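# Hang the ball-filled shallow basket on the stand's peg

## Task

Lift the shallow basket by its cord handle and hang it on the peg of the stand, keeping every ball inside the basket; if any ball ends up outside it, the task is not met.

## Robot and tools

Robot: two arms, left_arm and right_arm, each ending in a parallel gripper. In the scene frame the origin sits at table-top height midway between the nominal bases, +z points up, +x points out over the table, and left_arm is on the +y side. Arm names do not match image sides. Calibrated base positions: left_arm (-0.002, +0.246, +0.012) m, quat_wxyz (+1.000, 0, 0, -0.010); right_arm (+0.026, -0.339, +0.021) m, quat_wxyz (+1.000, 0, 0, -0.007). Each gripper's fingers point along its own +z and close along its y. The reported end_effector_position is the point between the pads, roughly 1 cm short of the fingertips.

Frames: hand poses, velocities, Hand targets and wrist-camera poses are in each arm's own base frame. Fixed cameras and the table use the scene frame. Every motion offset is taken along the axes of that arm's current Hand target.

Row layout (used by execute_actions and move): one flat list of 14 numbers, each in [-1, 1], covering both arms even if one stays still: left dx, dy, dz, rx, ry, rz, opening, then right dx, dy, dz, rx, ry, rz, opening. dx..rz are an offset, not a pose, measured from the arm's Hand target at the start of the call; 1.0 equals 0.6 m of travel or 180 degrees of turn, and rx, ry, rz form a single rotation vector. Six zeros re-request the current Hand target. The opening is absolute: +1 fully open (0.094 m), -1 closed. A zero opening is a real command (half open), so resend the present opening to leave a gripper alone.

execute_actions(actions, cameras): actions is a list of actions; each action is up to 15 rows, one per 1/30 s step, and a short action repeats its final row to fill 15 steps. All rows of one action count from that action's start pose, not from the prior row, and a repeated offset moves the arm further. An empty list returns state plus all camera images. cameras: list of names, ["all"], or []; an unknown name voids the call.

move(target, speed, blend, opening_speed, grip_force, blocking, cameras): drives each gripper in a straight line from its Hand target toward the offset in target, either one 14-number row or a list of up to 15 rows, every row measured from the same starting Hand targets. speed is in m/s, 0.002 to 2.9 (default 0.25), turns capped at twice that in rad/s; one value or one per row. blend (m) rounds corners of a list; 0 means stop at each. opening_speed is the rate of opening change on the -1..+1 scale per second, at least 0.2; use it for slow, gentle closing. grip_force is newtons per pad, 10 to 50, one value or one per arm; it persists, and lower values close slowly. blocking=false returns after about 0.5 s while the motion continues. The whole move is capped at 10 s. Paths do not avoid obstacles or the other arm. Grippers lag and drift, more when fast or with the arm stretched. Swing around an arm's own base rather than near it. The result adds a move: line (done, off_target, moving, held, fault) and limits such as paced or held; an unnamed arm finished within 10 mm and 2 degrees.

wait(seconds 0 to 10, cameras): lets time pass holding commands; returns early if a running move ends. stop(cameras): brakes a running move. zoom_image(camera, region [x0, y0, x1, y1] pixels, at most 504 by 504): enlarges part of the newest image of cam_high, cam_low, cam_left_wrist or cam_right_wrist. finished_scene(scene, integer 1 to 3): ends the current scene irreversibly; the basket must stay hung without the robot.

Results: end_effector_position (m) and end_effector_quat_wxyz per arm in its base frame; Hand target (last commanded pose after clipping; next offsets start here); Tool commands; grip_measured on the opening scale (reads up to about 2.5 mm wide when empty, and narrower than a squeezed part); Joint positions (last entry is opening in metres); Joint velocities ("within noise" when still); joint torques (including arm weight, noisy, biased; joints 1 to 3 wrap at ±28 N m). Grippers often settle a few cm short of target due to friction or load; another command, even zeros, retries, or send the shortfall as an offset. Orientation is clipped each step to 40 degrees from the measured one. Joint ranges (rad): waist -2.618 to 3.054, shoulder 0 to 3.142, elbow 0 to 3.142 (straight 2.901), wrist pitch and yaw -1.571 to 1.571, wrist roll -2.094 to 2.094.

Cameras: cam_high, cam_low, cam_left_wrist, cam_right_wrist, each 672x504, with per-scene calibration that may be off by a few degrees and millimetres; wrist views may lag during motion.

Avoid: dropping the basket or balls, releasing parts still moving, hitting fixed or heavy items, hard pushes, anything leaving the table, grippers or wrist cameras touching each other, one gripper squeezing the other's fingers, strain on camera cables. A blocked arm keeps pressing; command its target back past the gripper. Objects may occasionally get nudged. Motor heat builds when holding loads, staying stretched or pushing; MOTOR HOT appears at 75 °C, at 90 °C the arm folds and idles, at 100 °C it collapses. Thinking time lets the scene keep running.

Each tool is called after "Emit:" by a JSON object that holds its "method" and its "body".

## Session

Emit:
{"method": "execute_actions", "body": {"actions": []}}

Emit:
{"method": "zoom_image", "body": {"camera": "cam_high", "region": [210, 120, 490, 330]}}

Scene clock: 0.00 s.
left_arm: end_effector_position=(+0.3926, +0.0366, +0.0943) grip_measured=+1.000 end_effector_quat_wxyz=(+0.584, -0.095, +0.804, +0.059) | right_arm: end_effector_position=(+0.4005, -0.0486, +0.1237) grip_measured=+1.000 end_effector_quat_wxyz=(+0.620, +0.127, +0.773, -0.046)
Joint positions: left_arm=[-0.007 1.566 0.342 0.901 -0.214 -0.088 0.094] | right_arm=[-0.035 1.532 0.367 0.931 0.198 0.135 0.094]
Joint velocities: within noise
Joint torques (N m): no reading
Heat: left arm: 30 °C; right arm: 30 °C.
Hand target: left_arm +0.3961, +0.0368, +0.1039; +0.596, -0.097, +0.795, +0.058 | right_arm +0.4033, -0.0489, +0.1338; +0.631, +0.128, +0.763, -0.046
Tool commands: left_gripper/opening=+1.0 right_gripper/opening=+1.0
camera_calibration:
cam_left_wrist: T_world_to_cam=[[0.155328, -0.984093, -0.0862264, -0.0144853], [-0.833697, -0.0837634, -0.545833, 0.389291], [0.529927, 0.15667, -0.833446, -0.0317], [0, 0, 0, 1]] pos_world=[0.343599, 0.0233199, 0.184819]
cam_right_wrist: T_world_to_cam=[[-0.328621, -0.924705, -0.192169, 0.109837], [-0.722932, 0.377212, -0.578861, 0.382418], [0.607764, -0.0513002, -0.792459, -0.0479178], [0, 0, 0, 1]] pos_world=[0.34168, -0.0451437, 0.204501]

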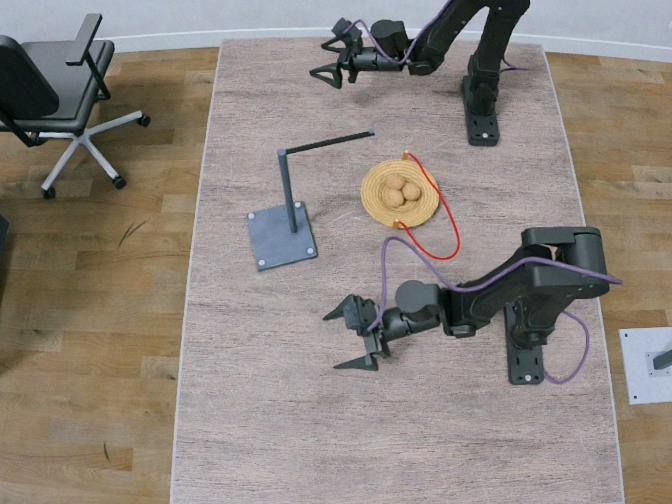

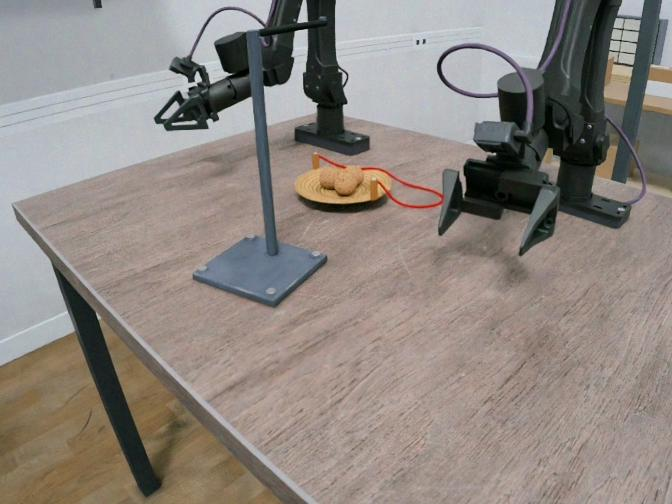

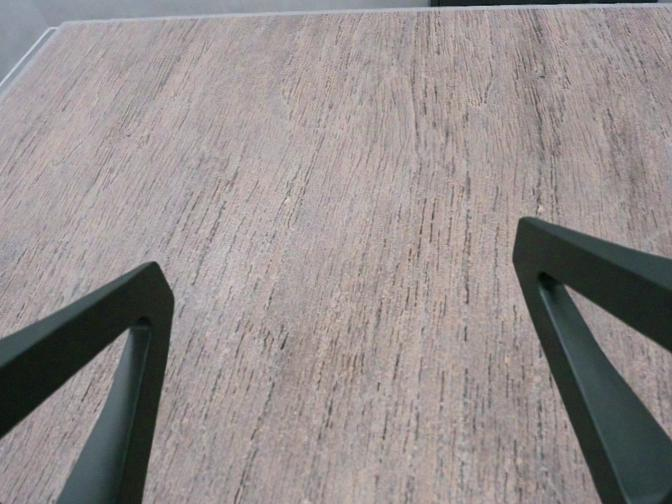

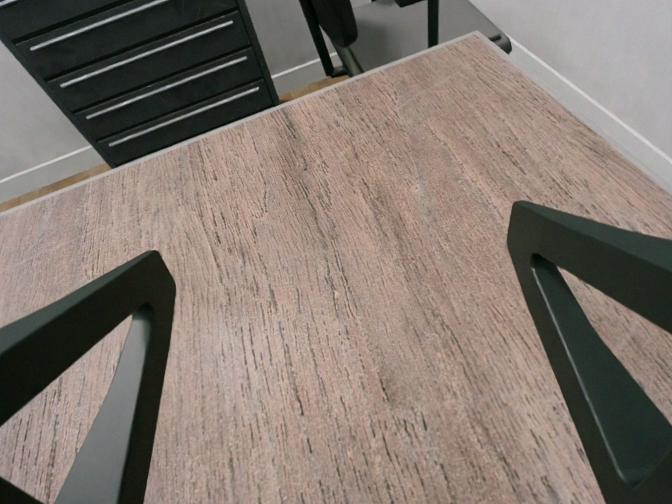

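Scaled by 1.800.

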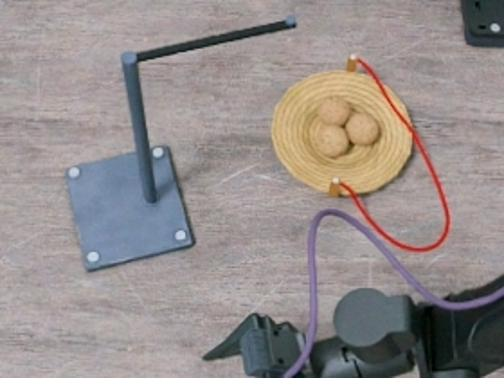

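Emit:
{"method": "move", "body": {"target": [[0,0,0,0,0,0,1,-0.0317,0.2507,-0.343,-0.217,0.142,-0.28,0],[0,0,0,0,0,0,1,0.1652,0.4842,-0.643,-0.433,0.285,-0.559,0]], "speed": 0.3, "blend": 0.05, "cameras": ["cam_high","cam_right_wrist"]}}

Scene clock: 6.43 s.
left_arm: end_effector_position=(+0.3926, +0.0366, +0.0943) grip_measured=+1.000 end_effector_quat_wxyz=(+0.584, -0.095, +0.804, +0.059) | right_arm: end_effector_position=(+0.0935, +0.3270, +0.1323) grip_measured=+0.001 end_effector_quat_wxyz=(+0.007, +0.789, -0.615, +0.010)
Joint positions: left_arm=[-0.007 1.566 0.342 0.901 -0.214 -0.088 0.094] | right_arm=[1.296 1.852 1.654 -1.393 0.013 -0.522 0.047]
Joint torques (N m): left_arm=[-0.02 -6.9 5.27 2.12 -0.05 -0.02] | right_arm=[0.12 -10.81 8.38 0.11 -0.11 -0.14]
Heat: left arm: 30 °C; right arm: 31 °C.
Hand target: left_arm +0.3961, +0.0368, +0.1039; +0.596, -0.097, +0.795, +0.058 | right_arm +0.0925, +0.3338, +0.1400; -0.001, +0.793, -0.610, +0.000
Off the commanded pose: left_arm 0.010 m, 2 deg | right_arm 0.010 m, 2 deg.
move: done
camera_calibration:
cam_right_wrist: T_world_to_cam=[[0.990496, 0.124275, 0.05894, -0.14169], [0.0552573, -0.751956, 0.656894, 0.156773], [0.125956, -0.647394, -0.751676, 0.399338], [0, 0, 0, 1]] pos_world=[0.0813816, 0.394024, 0.20554]
Images, in order (width x height): cam_high 672x504, cam_right_wrist 672x504.

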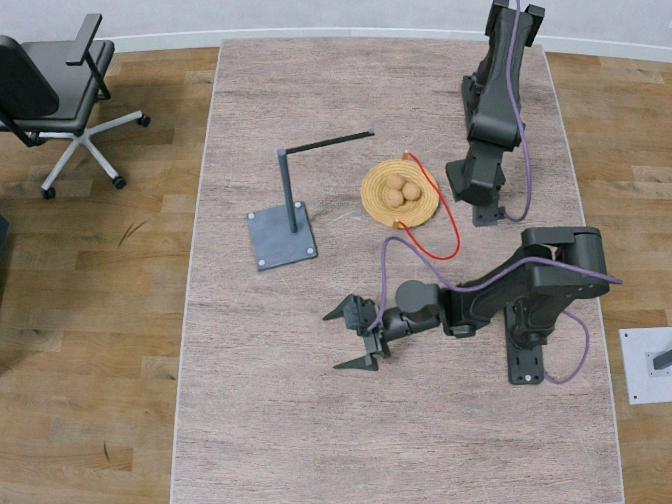

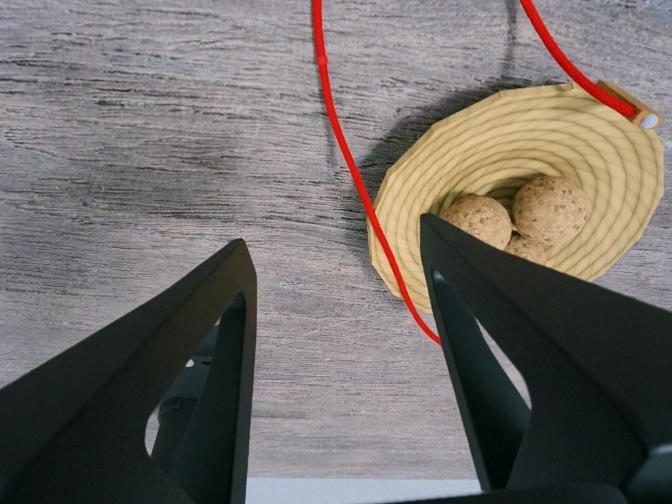

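Emit:
{"method": "move", "body": {"target": [0,0,0,0,0,0,1,-0.0129,-0.0035,0.183,0,0,0,0], "speed": 0.15, "cameras": ["cam_right_wrist"]}}

Scene clock: 8.37 s.
left_arm: end_effector_position=(+0.3926, +0.0366, +0.0943) grip_measured=+1.000 end_effector_quat_wxyz=(+0.584, -0.095, +0.804, +0.059) | right_arm: end_effector_position=(+0.0971, +0.3399, +0.0336) grip_measured=+0.001 end_effector_quat_wxyz=(-0.001, +0.789, -0.615, +0.007)
Joint positions: left_arm=[-0.007 1.566 0.342 0.901 -0.214 -0.088 0.094] | right_arm=[1.296 1.941 1.376 -1.01 0.013 -0.522 0.047]
Joint torques (N m): left_arm=[-0.03 -6.89 5.29 2.13 -0.05 -0.01] | right_arm=[0.66 -11.63 4.41 0.32 -0.14 -0.06]
Heat: left arm: 30 °C; right arm: 31 °C.
Hand target: left_arm +0.3961, +0.0368, +0.1039; +0.596, -0.097, +0.795, +0.058 | right_arm +0.0926, +0.3421, +0.0304; -0.001, +0.793, -0.610, +0.000
Off the commanded pose: left_arm 0.010 m, 2 deg | right_arm 0.006 m, 1 deg.
move: done
camera_calibration:
cam_right_wrist: T_world_to_cam=[[0.990242, 0.123335, 0.0648731, -0.140904], [0.0526351, -0.762059, 0.645365, 0.235187], [0.129033, -0.635653, -0.761115, 0.329046], [0, 0, 0, 1]] pos_world=[0.0846921, 0.405764, 0.107801]
Images, in order (width x height): cam_right_wrist 672x504.

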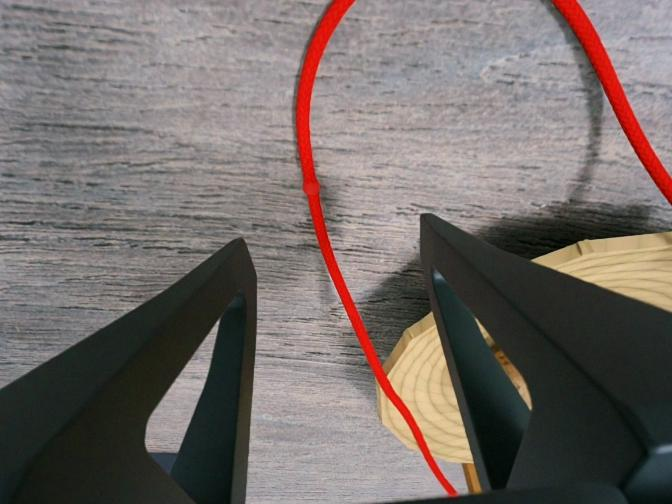

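Emit:
{"method": "move", "body": {"target": [[0,0,0,0,0,0,1,0.0012,0.0083,0.055,0,0,0,0],[0,0,0,0,0,0,1,0.0012,0.0083,0.084,0,0,0,0],[0,0,0,0,0,0,1,0.0012,0.0083,0.084,0,0,0,-1]], "speed": [0.08,0.03,0.03], "opening_speed": 0.6, "cameras": ["cam_right_wrist"]}}

Emit:
{"method": "zoom_image", "body": {"camera": "cam_right_wrist", "region": [200, 100, 460, 400]}}

Scene clock: 12.43 s.
left_arm: end_effector_position=(+0.3926, +0.0366, +0.0943) grip_measured=+1.000 end_effector_quat_wxyz=(+0.584, -0.095, +0.804, +0.059) | right_arm: end_effector_position=(+0.0928, +0.3435, -0.0059) grip_measured=-0.942 end_effector_quat_wxyz=(-0.011, +0.793, -0.610, +0.001)
Joint positions: left_arm=[-0.007 1.566 0.342 0.901 -0.214 -0.088 0.094] | right_arm=[1.309 1.987 1.271 -0.834 0.01 -0.521 0.003]
Joint torques (N m): left_arm=[-0.02 -6.89 5.26 2.12 -0.05 -0.01] | right_arm=[0.4 -9.91 2.76 0.56 -0.08 0.05]
Heat: left arm: 30 °C; right arm: 31 °C.
Hand target: left_arm +0.3961, +0.0368, +0.1039; +0.596, -0.097, +0.795, +0.058 | right_arm +0.0881, +0.3401, -0.0201; -0.001, +0.792, -0.610, +0.000
Off the commanded pose: left_arm 0.010 m, 2 deg | right_arm 0.015 m, 1 deg.
move: off_target (right_arm); target 3's new opening was sent with right_arm's hand 0.015 m and 1 deg from that target
camera_calibration:
cam_right_wrist: T_world_to_cam=[[0.988362, 0.134115, 0.0717915, -0.138061], [0.05986, -0.776748, 0.62696, 0.267921], [0.139849, -0.615366, -0.775737, 0.293796], [0, 0, 0, 1]] pos_world=[0.07933, 0.407415, 0.069844]
Images, in order (width x height): cam_right_wrist 672x504.

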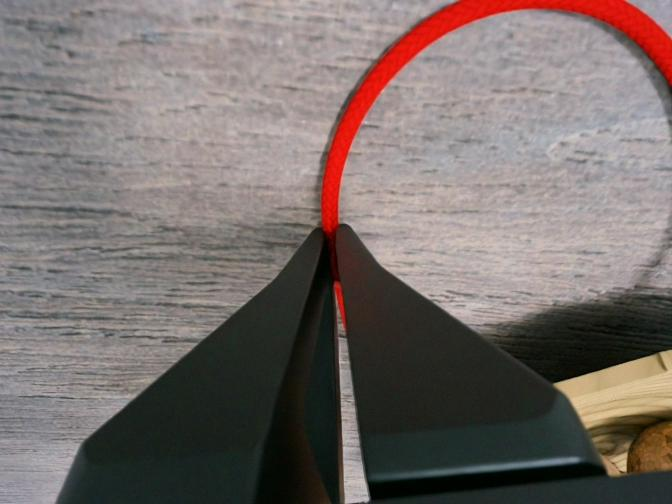

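Scaled by 1.680.

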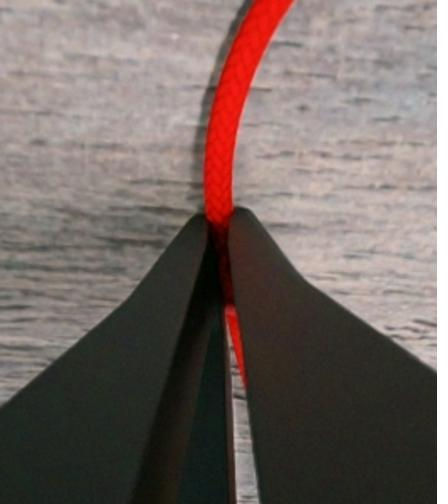

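Emit:
{"method": "move", "body": {"target": [[0,0,0,0,0,0,1,0.025,-0.028,-0.117,0,0,0,-1],[0,0,0,0,0,0,1,0.185,-0.144,-0.233,0,0,0,-1],[0,0,0,0,0,0,1,0.202,-0.168,-0.367,0.25,-0.007,-0.0165,-1]], "speed": [0.08,0.1,0.15], "blend": 0.01, "cameras": ["cam_high","cam_low","cam_right_wrist"]}}

Emit:
{"method": "zoom_image", "body": {"camera": "cam_low", "region": [240, 0, 480, 240]}}

Scene clock: 18.73 s.
left_arm: end_effector_position=(+0.3926, +0.0366, +0.0943) grip_measured=+1.000 end_effector_quat_wxyz=(+0.584, -0.095, +0.804, +0.059) | right_arm: end_effector_position=(+0.2163, +0.2493, +0.1945) grip_measured=-0.945 end_effector_quat_wxyz=(-0.295, +0.753, -0.545, +0.221)
Joint positions: left_arm=[-0.007 1.566 0.342 0.901 -0.214 -0.088 0.094] | right_arm=[1.134 1.282 1.095 -0.819 0.532 -0.912 0.003]
Joint torques (N m): left_arm=[-0.02 -6.89 5.26 2.13 -0.05 -0.01] | right_arm=[0.5 -8.21 4.98 1.25 0.38 -0.05]
Heat: left arm: 30 °C; right arm: 31 °C.
Hand target: left_arm +0.3961, +0.0368, +0.1039; +0.596, -0.097, +0.795, +0.058 | right_arm +0.2165, +0.2484, +0.2001; -0.311, +0.747, -0.543, +0.225
Off the commanded pose: left_arm 0.010 m, 2 deg | right_arm 0.006 m, 2 deg.
move: done
camera_calibration:
cam_right_wrist: T_world_to_cam=[[0.686132, 0.100084, 0.720559, -0.314169], [-0.27508, -0.881256, 0.384342, 0.20731], [0.673464, -0.461921, -0.577127, 0.181701], [0, 0, 0, 1]] pos_world=[0.150219, 0.298068, 0.251564]
Images, in order (width x height): cam_high 672x504, cam_low 672x504, cam_right_wrist 672x504.

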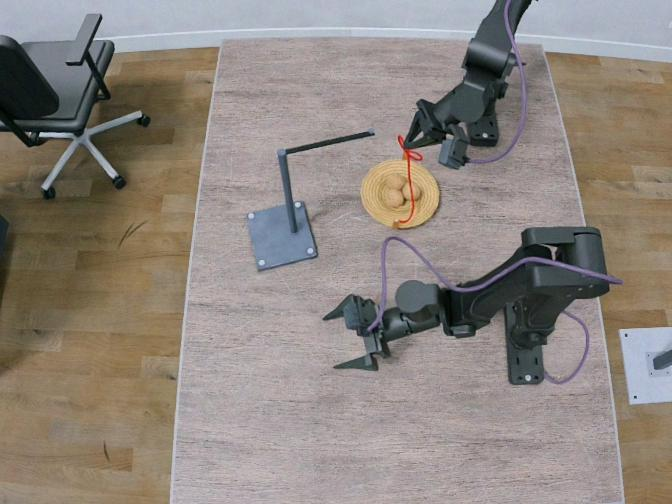

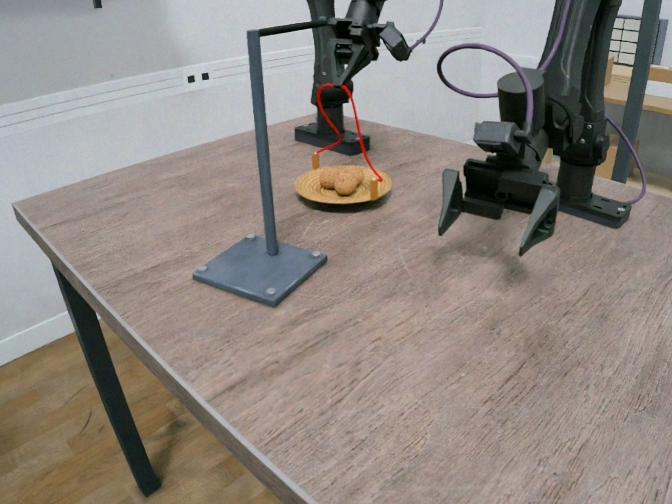

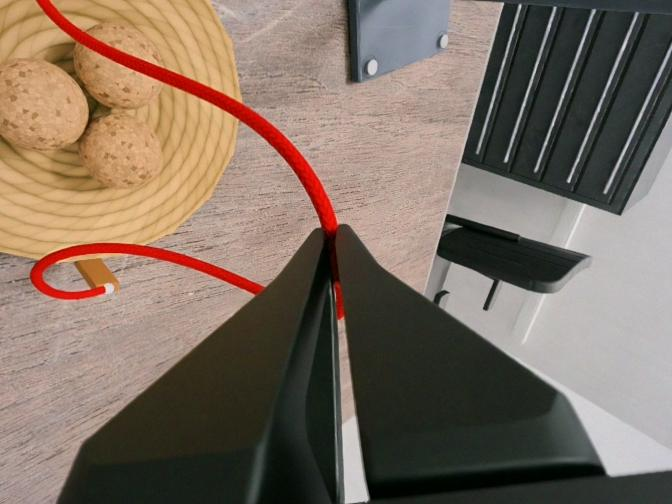

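Scaled by 2.100.

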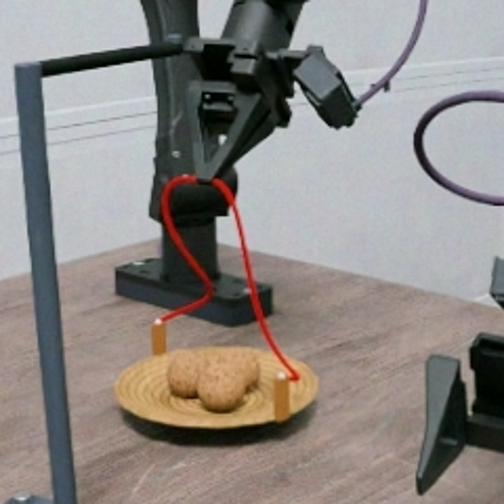

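Emit:
{"method": "move", "body": {"target": [[0,0,0,0,0,0,1,0,-0.055,-0.055,0,0,0,-1],[0,0,0,0,0,0,1,0,-0.1,-0.1,0,0,0,-1]], "speed": [0.04,0.025], "blend": 0.01, "cameras": ["cam_high","cam_low","cam_right_wrist"]}}

Emit:
{"method": "zoom_image", "body": {"camera": "cam_low", "region": [240, 0, 480, 240]}}

Emit:
{"method": "zoom_image", "body": {"camera": "cam_high", "region": [250, 90, 490, 270]}}

Scene clock: 22.17 s.
left_arm: end_effector_position=(+0.3926, +0.0366, +0.0943) grip_measured=+1.000 end_effector_quat_wxyz=(+0.584, -0.095, +0.804, +0.059) | right_arm: end_effector_position=(+0.2130, +0.2419, +0.2655) grip_measured=-0.945 end_effector_quat_wxyz=(-0.283, +0.758, -0.544, +0.224)
Joint positions: left_arm=[-0.007 1.566 0.342 0.901 -0.214 -0.088 0.094] | right_arm=[1.134 1.326 1.427 -1.133 0.532 -0.914 0.003]
Joint torques (N m): left_arm=[-0.03 -6.89 5.27 2.13 -0.05 -0.01] | right_arm=[0.2 -6.01 9.66 1.15 0.38 -0.08]
Heat: left arm: 31 °C; right arm: 32 °C.
Hand target: left_arm +0.3961, +0.0368, +0.1039; +0.596, -0.097, +0.795, +0.058 | right_arm +0.2165, +0.2483, +0.2850; -0.311, +0.747, -0.543, +0.225
Off the commanded pose: left_arm 0.010 m, 2 deg | right_arm 0.021 m, 3 deg.
move: off_target (right_arm)
camera_calibration:
cam_right_wrist: T_world_to_cam=[[0.693509, 0.118989, 0.710554, -0.365695], [-0.269831, -0.871581, 0.409313, 0.162601], [0.668009, -0.475592, -0.572343, 0.224694], [0, 0, 0, 1]] pos_world=[0.147391, 0.292096, 0.321893]
Images, in order (width x height): cam_high 672x504, cam_low 672x504, cam_right_wrist 672x504.

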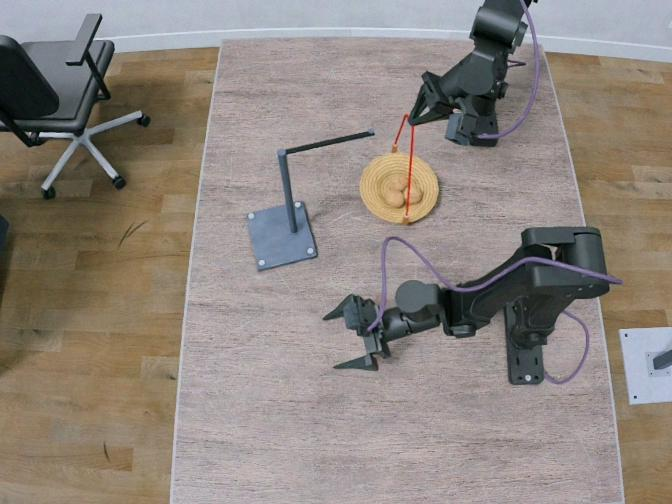

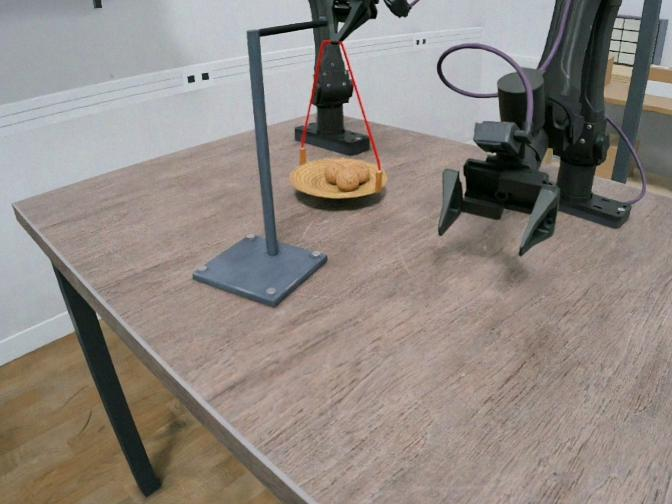

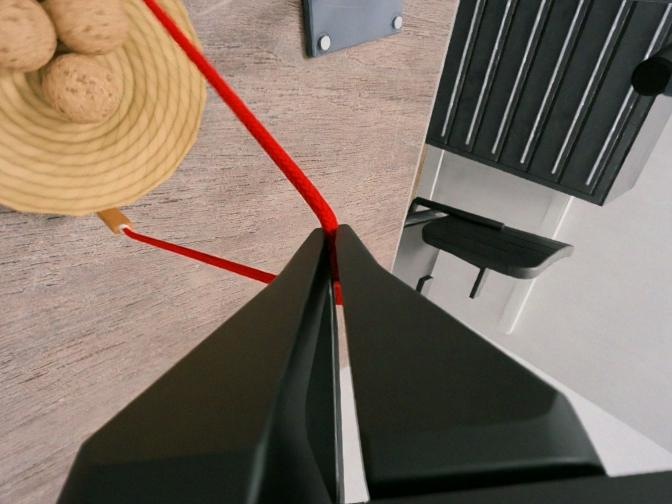

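Scaled by 2.100.

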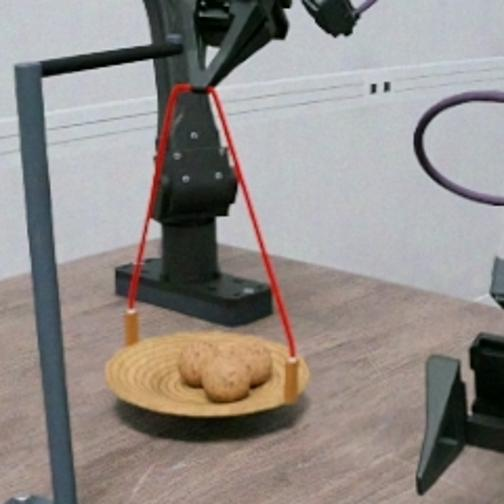

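Scaled by 2.100.

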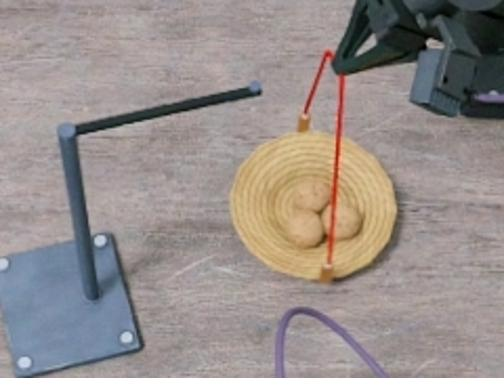

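Emit:
{"method": "move", "body": {"target": [0,0,0,0,0,0,1,-0.041,-0.1285,-0.081,0,0,0,-1], "speed": 0.04, "cameras": ["cam_high","cam_low","cam_right_wrist"]}}

Emit:
{"method": "zoom_image", "body": {"camera": "cam_high", "region": [250, 90, 490, 270]}}

Scene clock: 25.77 s.
left_arm: end_effector_position=(+0.3926, +0.0366, +0.0943) grip_measured=+1.000 end_effector_quat_wxyz=(+0.584, -0.095, +0.804, +0.059) | right_arm: end_effector_position=(+0.2267, +0.2742, +0.3585) grip_measured=-0.945 end_effector_quat_wxyz=(-0.285, +0.758, -0.543, +0.223)
Joint positions: left_arm=[-0.007 1.566 0.342 0.901 -0.214 -0.088 0.094] | right_arm=[1.137 1.653 2.153 -1.529 0.532 -0.914 0.003]
Joint torques (N m): left_arm=[-0.02 -6.89 5.26 2.12 -0.05 -0.01] | right_arm=[0.84 -8.03 7.95 1.16 0.43 0.06]
Heat: left arm: 31 °C; right arm: 32 °C.
Hand target: left_arm +0.3961, +0.0368, +0.1039; +0.596, -0.097, +0.795, +0.058 | right_arm +0.2281, +0.2776, +0.3738; -0.310, +0.747, -0.543, +0.225
Off the commanded pose: left_arm 0.010 m, 2 deg | right_arm 0.016 m, 3 deg.
move: off_target (right_arm)
camera_calibration:
cam_right_wrist: T_world_to_cam=[[0.692185, 0.119374, 0.711779, -0.445561], [-0.267352, -0.873653, 0.406514, 0.157287], [0.670375, -0.471679, -0.572815, 0.28262], [0, 0, 0, 1]] pos_world=[0.161, 0.323908, 0.41509]
Images, in order (width x height): cam_high 672x504, cam_low 672x504, cam_right_wrist 672x504.

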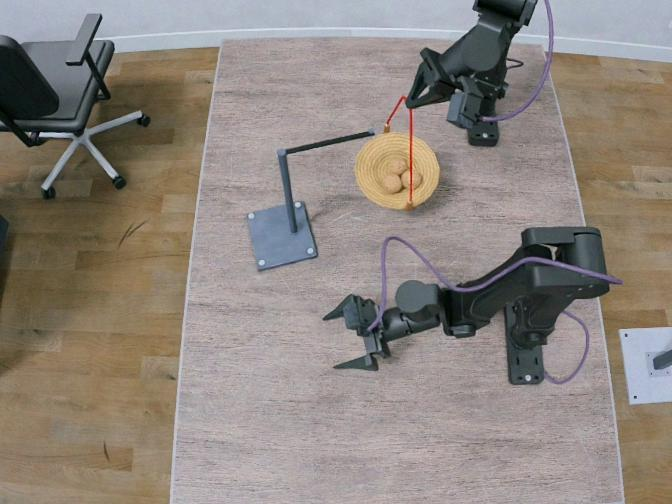

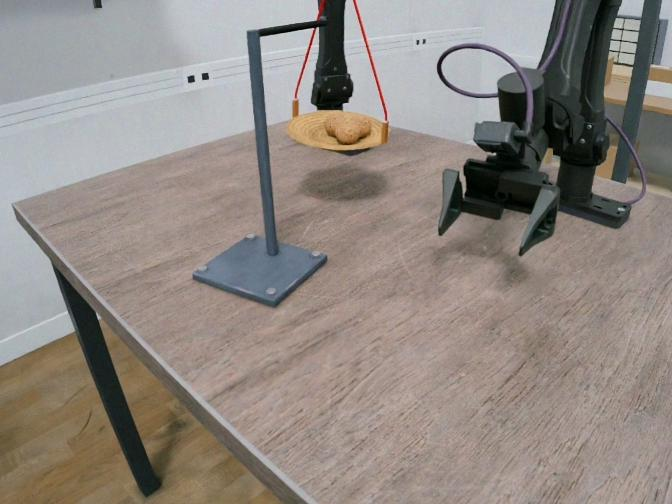

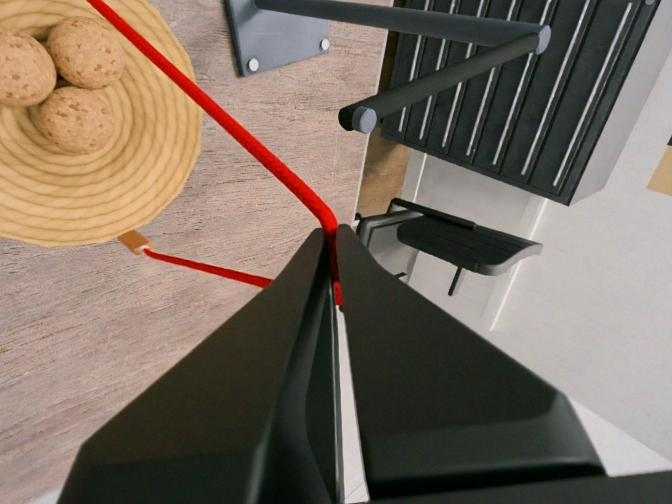

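Scaled by 2.100.

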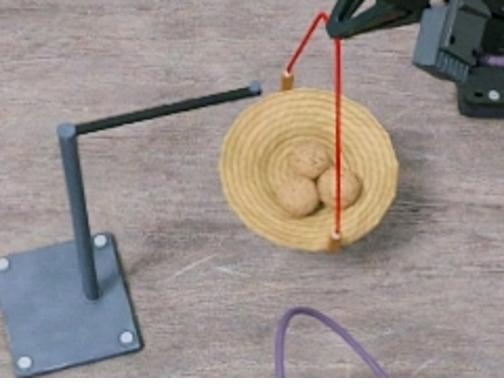

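Emit:
{"method": "move", "body": {"target": [0,0,0,0,0,0,1,0.0102,-0.144,0.144,0,0,0,-1], "speed": 0.05, "cameras": ["cam_high","cam_low","cam_right_wrist"]}}

Emit:
{"method": "zoom_image", "body": {"camera": "cam_high", "region": [250, 90, 490, 270]}}

Emit:
{"method": "zoom_image", "body": {"camera": "cam_low", "region": [230, 0, 430, 200]}}

Scene clock: 29.40 s.
left_arm: end_effector_position=(+0.3926, +0.0366, +0.0943) grip_measured=+1.000 end_effector_quat_wxyz=(+0.584, -0.095, +0.804, +0.059) | right_arm: end_effector_position=(+0.3424, +0.3091, +0.3599) grip_measured=-0.945 end_effector_quat_wxyz=(-0.296, +0.755, -0.541, +0.222)
Joint positions: left_arm=[-0.007 1.566 0.342 0.901 -0.214 -0.088 0.094] | right_arm=[0.878 2.116 2.802 -1.584 0.382 -1.155 0.003]
Joint torques (N m): left_arm=[-0.03 -6.89 5.27 2.12 -0.05 -0.01] | right_arm=[-0.32 -12.44 7.21 1.4 0.16 -0.13]
Heat: left arm: 31 °C; right arm: 33 °C.
Hand target: left_arm +0.3961, +0.0368, +0.1039; +0.596, -0.097, +0.795, +0.058 | right_arm +0.3462, +0.3096, +0.3738; -0.310, +0.747, -0.543, +0.225
Off the commanded pose: left_arm 0.010 m, 2 deg | right_arm 0.015 m, 2 deg.
joint read past its limit (right arm) — joint 4 (wrist pitch), lower limit.
joint sent to its limit (right arm) — joint 4 (wrist pitch), lower limit. The joint targets still meet the commanded pose.
move: off_target (right_arm)
camera_calibration:
cam_right_wrist: T_world_to_cam=[[0.682346, 0.109611, 0.722765, -0.528293], [-0.268124, -0.882267, 0.38693, 0.228231], [0.680083, -0.457811, -0.572622, 0.214719], [0, 0, 0, 1]] pos_world=[0.275646, 0.357568, 0.416475]
Images, in order (width x height): cam_high 672x504, cam_low 672x504, cam_right_wrist 672x504.

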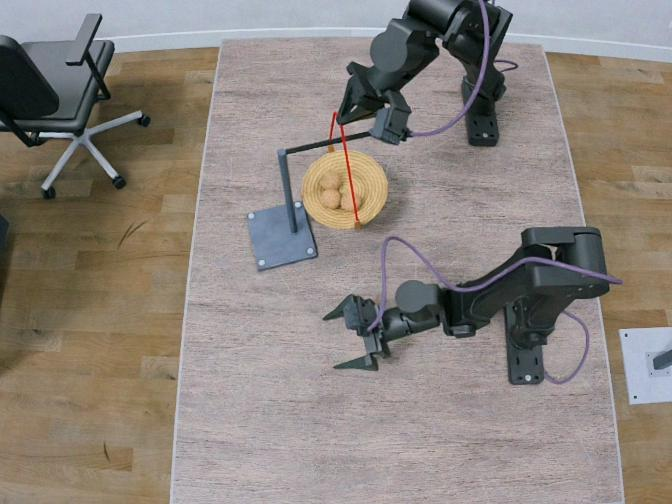

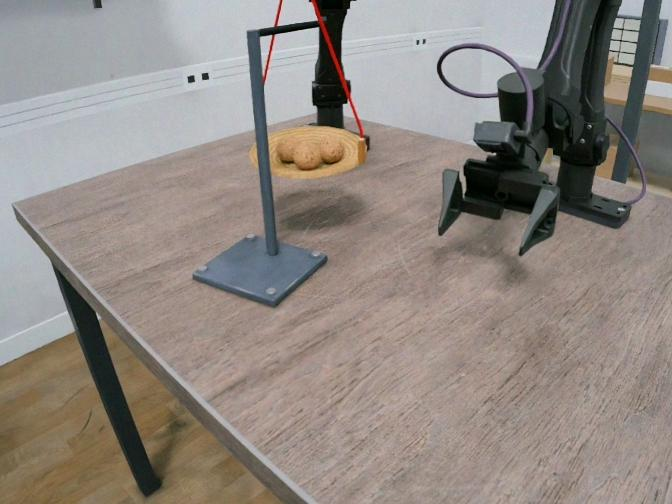

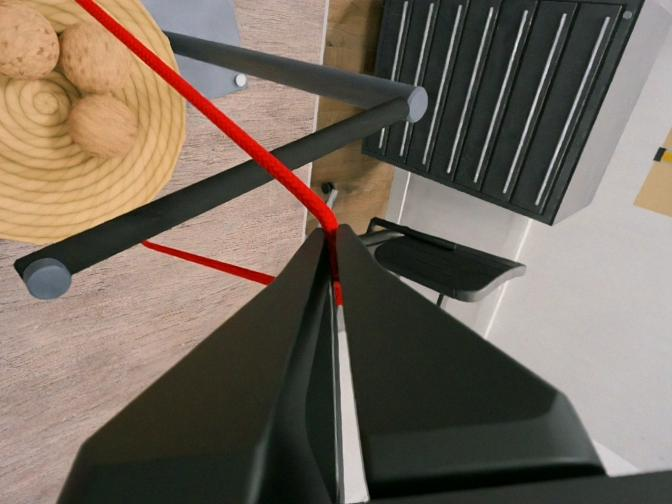

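Scaled by 2.100.

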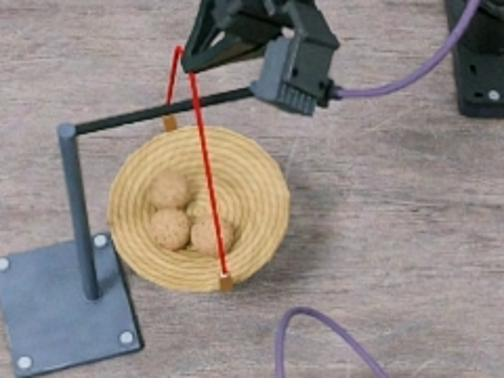

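Scaled by 2.520.

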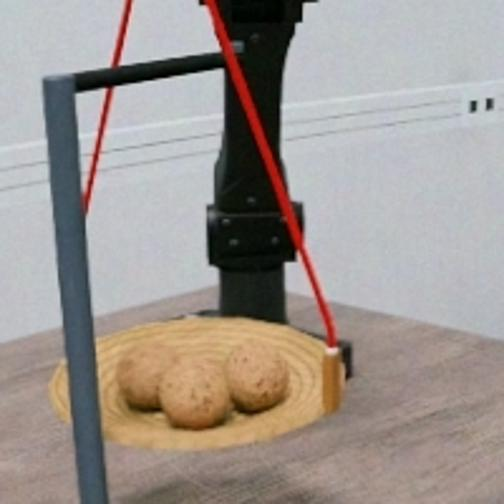

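Emit:
{"method": "wait", "body": {"seconds": 1}}

Emit:
{"method": "move", "body": {"target": [[0,0,0,0,0,0,1,0.038,0.0242,0.0018,0,0,0,-1],[0,0,0,0,0,0,1,0.038,0.0548,0.0325,0,0,0,-1]], "speed": 0.025, "blend": 0.004, "cameras": ["cam_high","cam_low","cam_right_wrist"]}}

Emit:
{"method": "zoom_image", "body": {"camera": "cam_high", "region": [250, 90, 490, 270]}}

Emit:
{"method": "zoom_image", "body": {"camera": "cam_low", "region": [230, 0, 430, 230]}}

Scene clock: 30.80 s.
left_arm: end_effector_position=(+0.3926, +0.0366, +0.0943) grip_measured=+1.000 end_effector_quat_wxyz=(+0.584, -0.095, +0.804, +0.059) | right_arm: end_effector_position=(+0.3424, +0.3091, +0.3598) grip_measured=-0.945 end_effector_quat_wxyz=(-0.296, +0.756, -0.541, +0.222)
Joint positions: left_arm=[-0.007 1.566 0.342 0.901 -0.214 -0.088 0.094] | right_arm=[0.878 2.116 2.802 -1.585 0.382 -1.156 0.003]
Joint torques (N m): left_arm=[-0.03 -6.89 5.27 2.12 -0.06 -0.01] | right_arm=[-0.53 -12.29 7.32 1.38 0.17 -0.1]
Heat: left arm: 31 °C; right arm: 33 °C.
Hand target: left_arm +0.3961, +0.0368, +0.1039; +0.596, -0.097, +0.795, +0.058 | right_arm +0.3462, +0.3096, +0.3738; -0.310, +0.747, -0.543, +0.225
Tool commands: left_gripper/opening=+1.0 right_gripper/opening=-1.0
Off the commanded pose: left_arm 0.010 m, 2 deg | right_arm 0.015 m, 2 deg.
joint read past its limit (right arm) — joint 4 (wrist pitch), lower limit.
wait: 1.00 s; at rest from the start

Scene clock: 33.60 s.
left_arm: end_effector_position=(+0.3926, +0.0366, +0.0943) grip_measured=+1.000 end_effector_quat_wxyz=(+0.584, -0.095, +0.804, +0.059) | right_arm: end_effector_position=(+0.3446, +0.2907, +0.3167) grip_measured=-0.945 end_effector_quat_wxyz=(-0.282, +0.760, -0.544, +0.218)
Joint positions: left_arm=[-0.007 1.566 0.342 0.901 -0.214 -0.088 0.094] | right_arm=[0.838 1.83 2.147 -1.237 0.354 -1.181 0.003]
Joint torques (N m): left_arm=[-0.03 -6.89 5.26 2.13 -0.05 -0.01] | right_arm=[-0.54 -15.35 4.68 1.52 0.23 -0.09]
Heat: left arm: 31 °C; right arm: 32 °C.
Hand target: left_arm +0.3961, +0.0368, +0.1039; +0.596, -0.097, +0.795, +0.058 | right_arm +0.3441, +0.2851, +0.3368; -0.310, +0.747, -0.543, +0.224
Off the commanded pose: left_arm 0.010 m, 2 deg | right_arm 0.021 m, 4 deg.
move: off_target (right_arm)
camera_calibration:
cam_right_wrist: T_world_to_cam=[[0.700867, 0.11946, 0.703217, -0.499671], [-0.262141, -0.873747, 0.409694, 0.217547], [0.663376, -0.471483, -0.581065, 0.19245], [0, 0, 0, 1]] pos_world=[0.279565, 0.340509, 0.374075]
Images, in order (width x height): cam_high 672x504, cam_low 672x504, cam_right_wrist 672x504.

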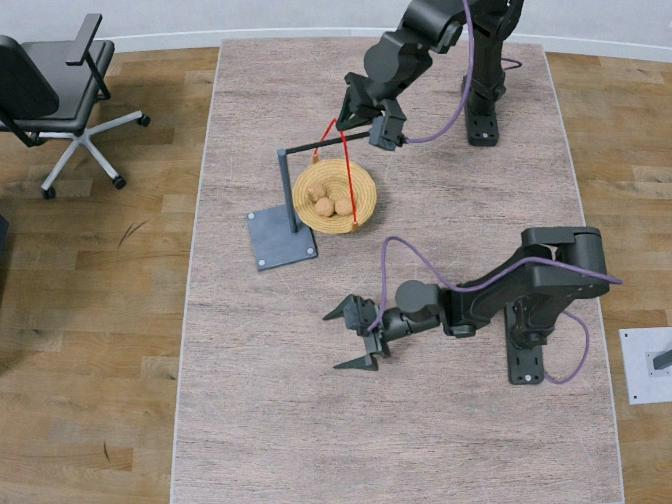

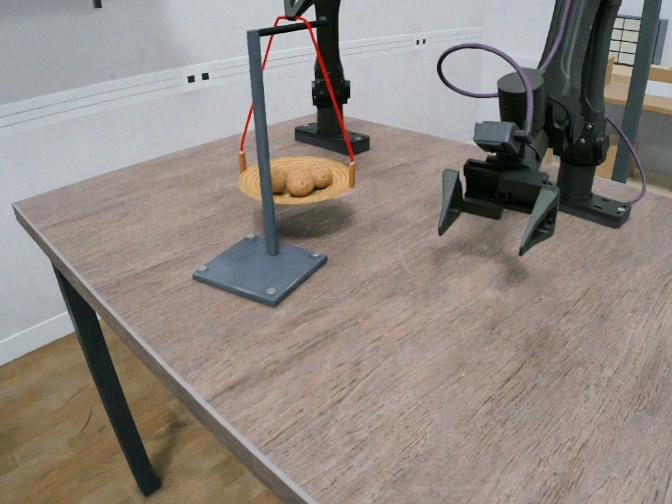

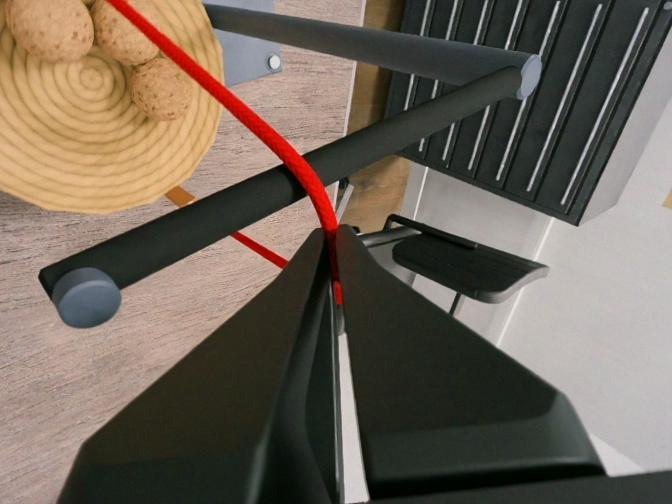

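Scaled by 2.100.

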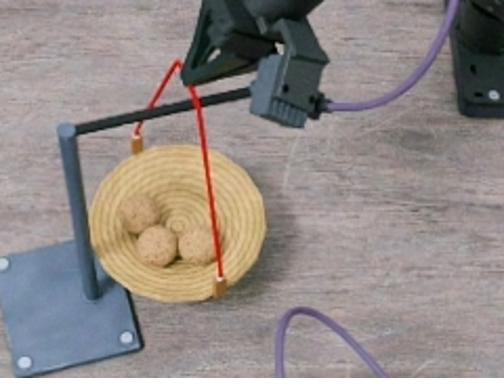

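Scaled by 2.191.

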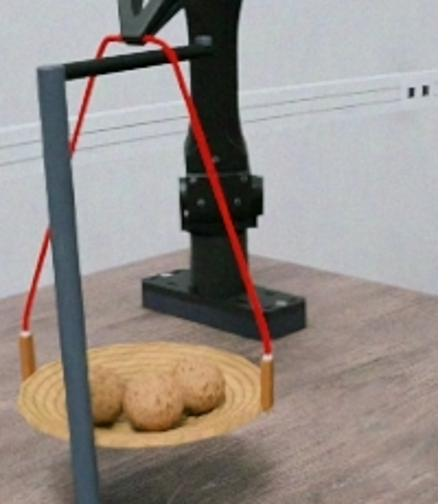

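Emit:
{"method": "move", "body": {"target": [0,0,0,0,0,0,1,0.0052,0.0287,-0.0097,0,0,0,-1], "speed": 0.02}}

Emit:
{"method": "wait", "body": {"seconds": 1.5, "cameras": ["cam_high","cam_low","cam_right_wrist"]}}

Emit:
{"method": "zoom_image", "body": {"camera": "cam_high", "region": [250, 90, 490, 270]}}

Emit:
{"method": "zoom_image", "body": {"camera": "cam_low", "region": [230, 0, 430, 230]}}

Scene clock: 35.17 s.
left_arm: end_effector_position=(+0.3926, +0.0366, +0.0943) grip_measured=+1.000 end_effector_quat_wxyz=(+0.584, -0.095, +0.804, +0.059) | right_arm: end_effector_position=(+0.3348, +0.2859, +0.3129) grip_measured=-0.945 end_effector_quat_wxyz=(-0.294, +0.758, -0.541, +0.216)
Joint positions: left_arm=[-0.007 1.566 0.342 0.901 -0.214 -0.088 0.094] | right_arm=[0.845 1.743 2.006 -1.158 0.349 -1.181 0.003]
Joint torques (N m): left_arm=[-0.02 -6.89 5.26 2.12 -0.05 -0.02] | right_arm=[0.4 -15.01 4.71 1.22 0.32 0.08]
Heat: left arm: 31 °C; right arm: 32 °C.
Hand target: left_arm +0.3961, +0.0368, +0.1039; +0.596, -0.097, +0.795, +0.058 | right_arm +0.3297, +0.2770, +0.3287; -0.310, +0.747, -0.543, +0.225
Off the commanded pose: left_arm 0.010 m, 2 deg | right_arm 0.019 m, 2 deg.
move: off_target (right_arm)

Scene clock: 36.67 s.
left_arm: end_effector_position=(+0.3926, +0.0366, +0.0943) grip_measured=+1.000 end_effector_quat_wxyz=(+0.584, -0.095, +0.804, +0.059) | right_arm: end_effector_position=(+0.3349, +0.2860, +0.3130) grip_measured=-0.945 end_effector_quat_wxyz=(-0.294, +0.758, -0.541, +0.216)
Joint positions: left_arm=[-0.007 1.566 0.342 0.901 -0.214 -0.088 0.094] | right_arm=[0.845 1.743 2.006 -1.158 0.349 -1.181 0.003]
Joint torques (N m): left_arm=[-0.02 -6.89 5.27 2.13 -0.05 -0.01] | right_arm=[0.12 -14.89 4.64 1.3 0.36 0.02]
Heat: left arm: 32 °C; right arm: 32 °C.
Hand target: left_arm +0.3961, +0.0368, +0.1039; +0.596, -0.097, +0.795, +0.058 | right_arm +0.3297, +0.2770, +0.3287; -0.310, +0.747, -0.543, +0.225
Tool commands: left_gripper/opening=+1.0 right_gripper/opening=-1.0
Off the commanded pose: left_arm 0.010 m, 2 deg | right_arm 0.019 m, 2 deg.
wait: 1.50 s; at rest by 0.17 s
camera_calibration:
cam_right_wrist: T_world_to_cam=[[0.690324, 0.111896, 0.714795, -0.487596], [-0.258099, -0.884878, 0.387784, 0.221119], [0.675897, -0.452185, -0.581972, 0.185012], [0, 0, 0, 1]] pos_world=[0.268621, 0.333883, 0.370456]
Images, in order (width x height): cam_high 672x504, cam_low 672x504, cam_right_wrist 672x504.

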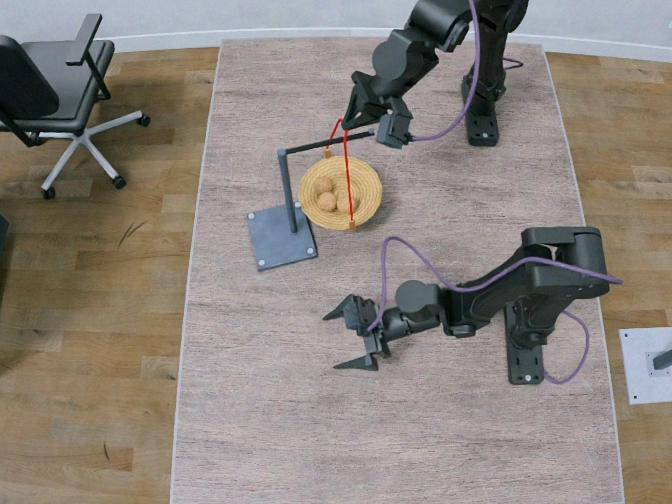

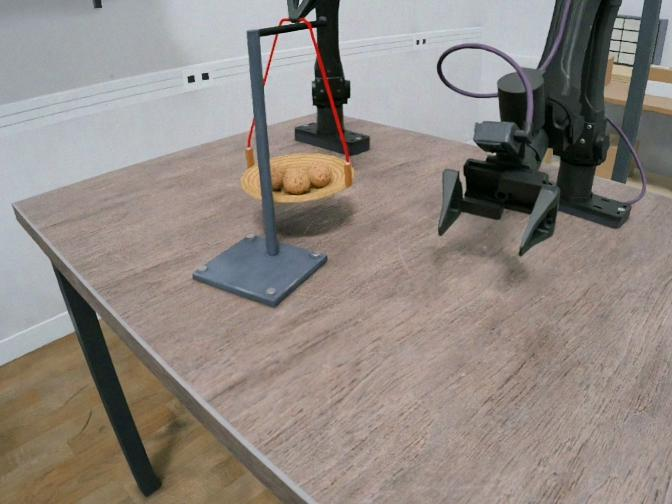

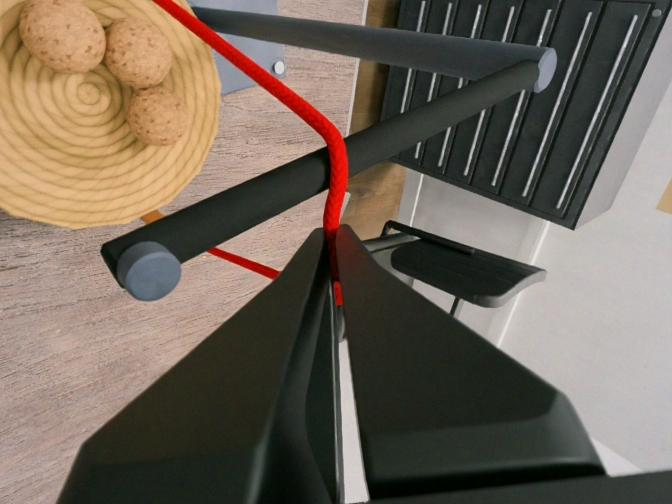

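Scaled by 2.100.

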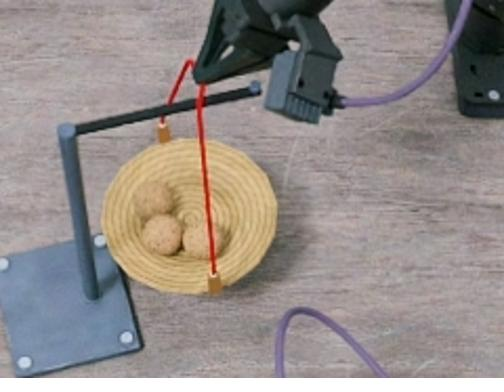

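Scaled by 2.191.

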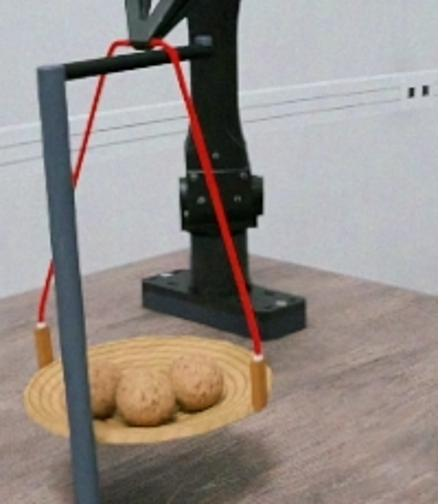

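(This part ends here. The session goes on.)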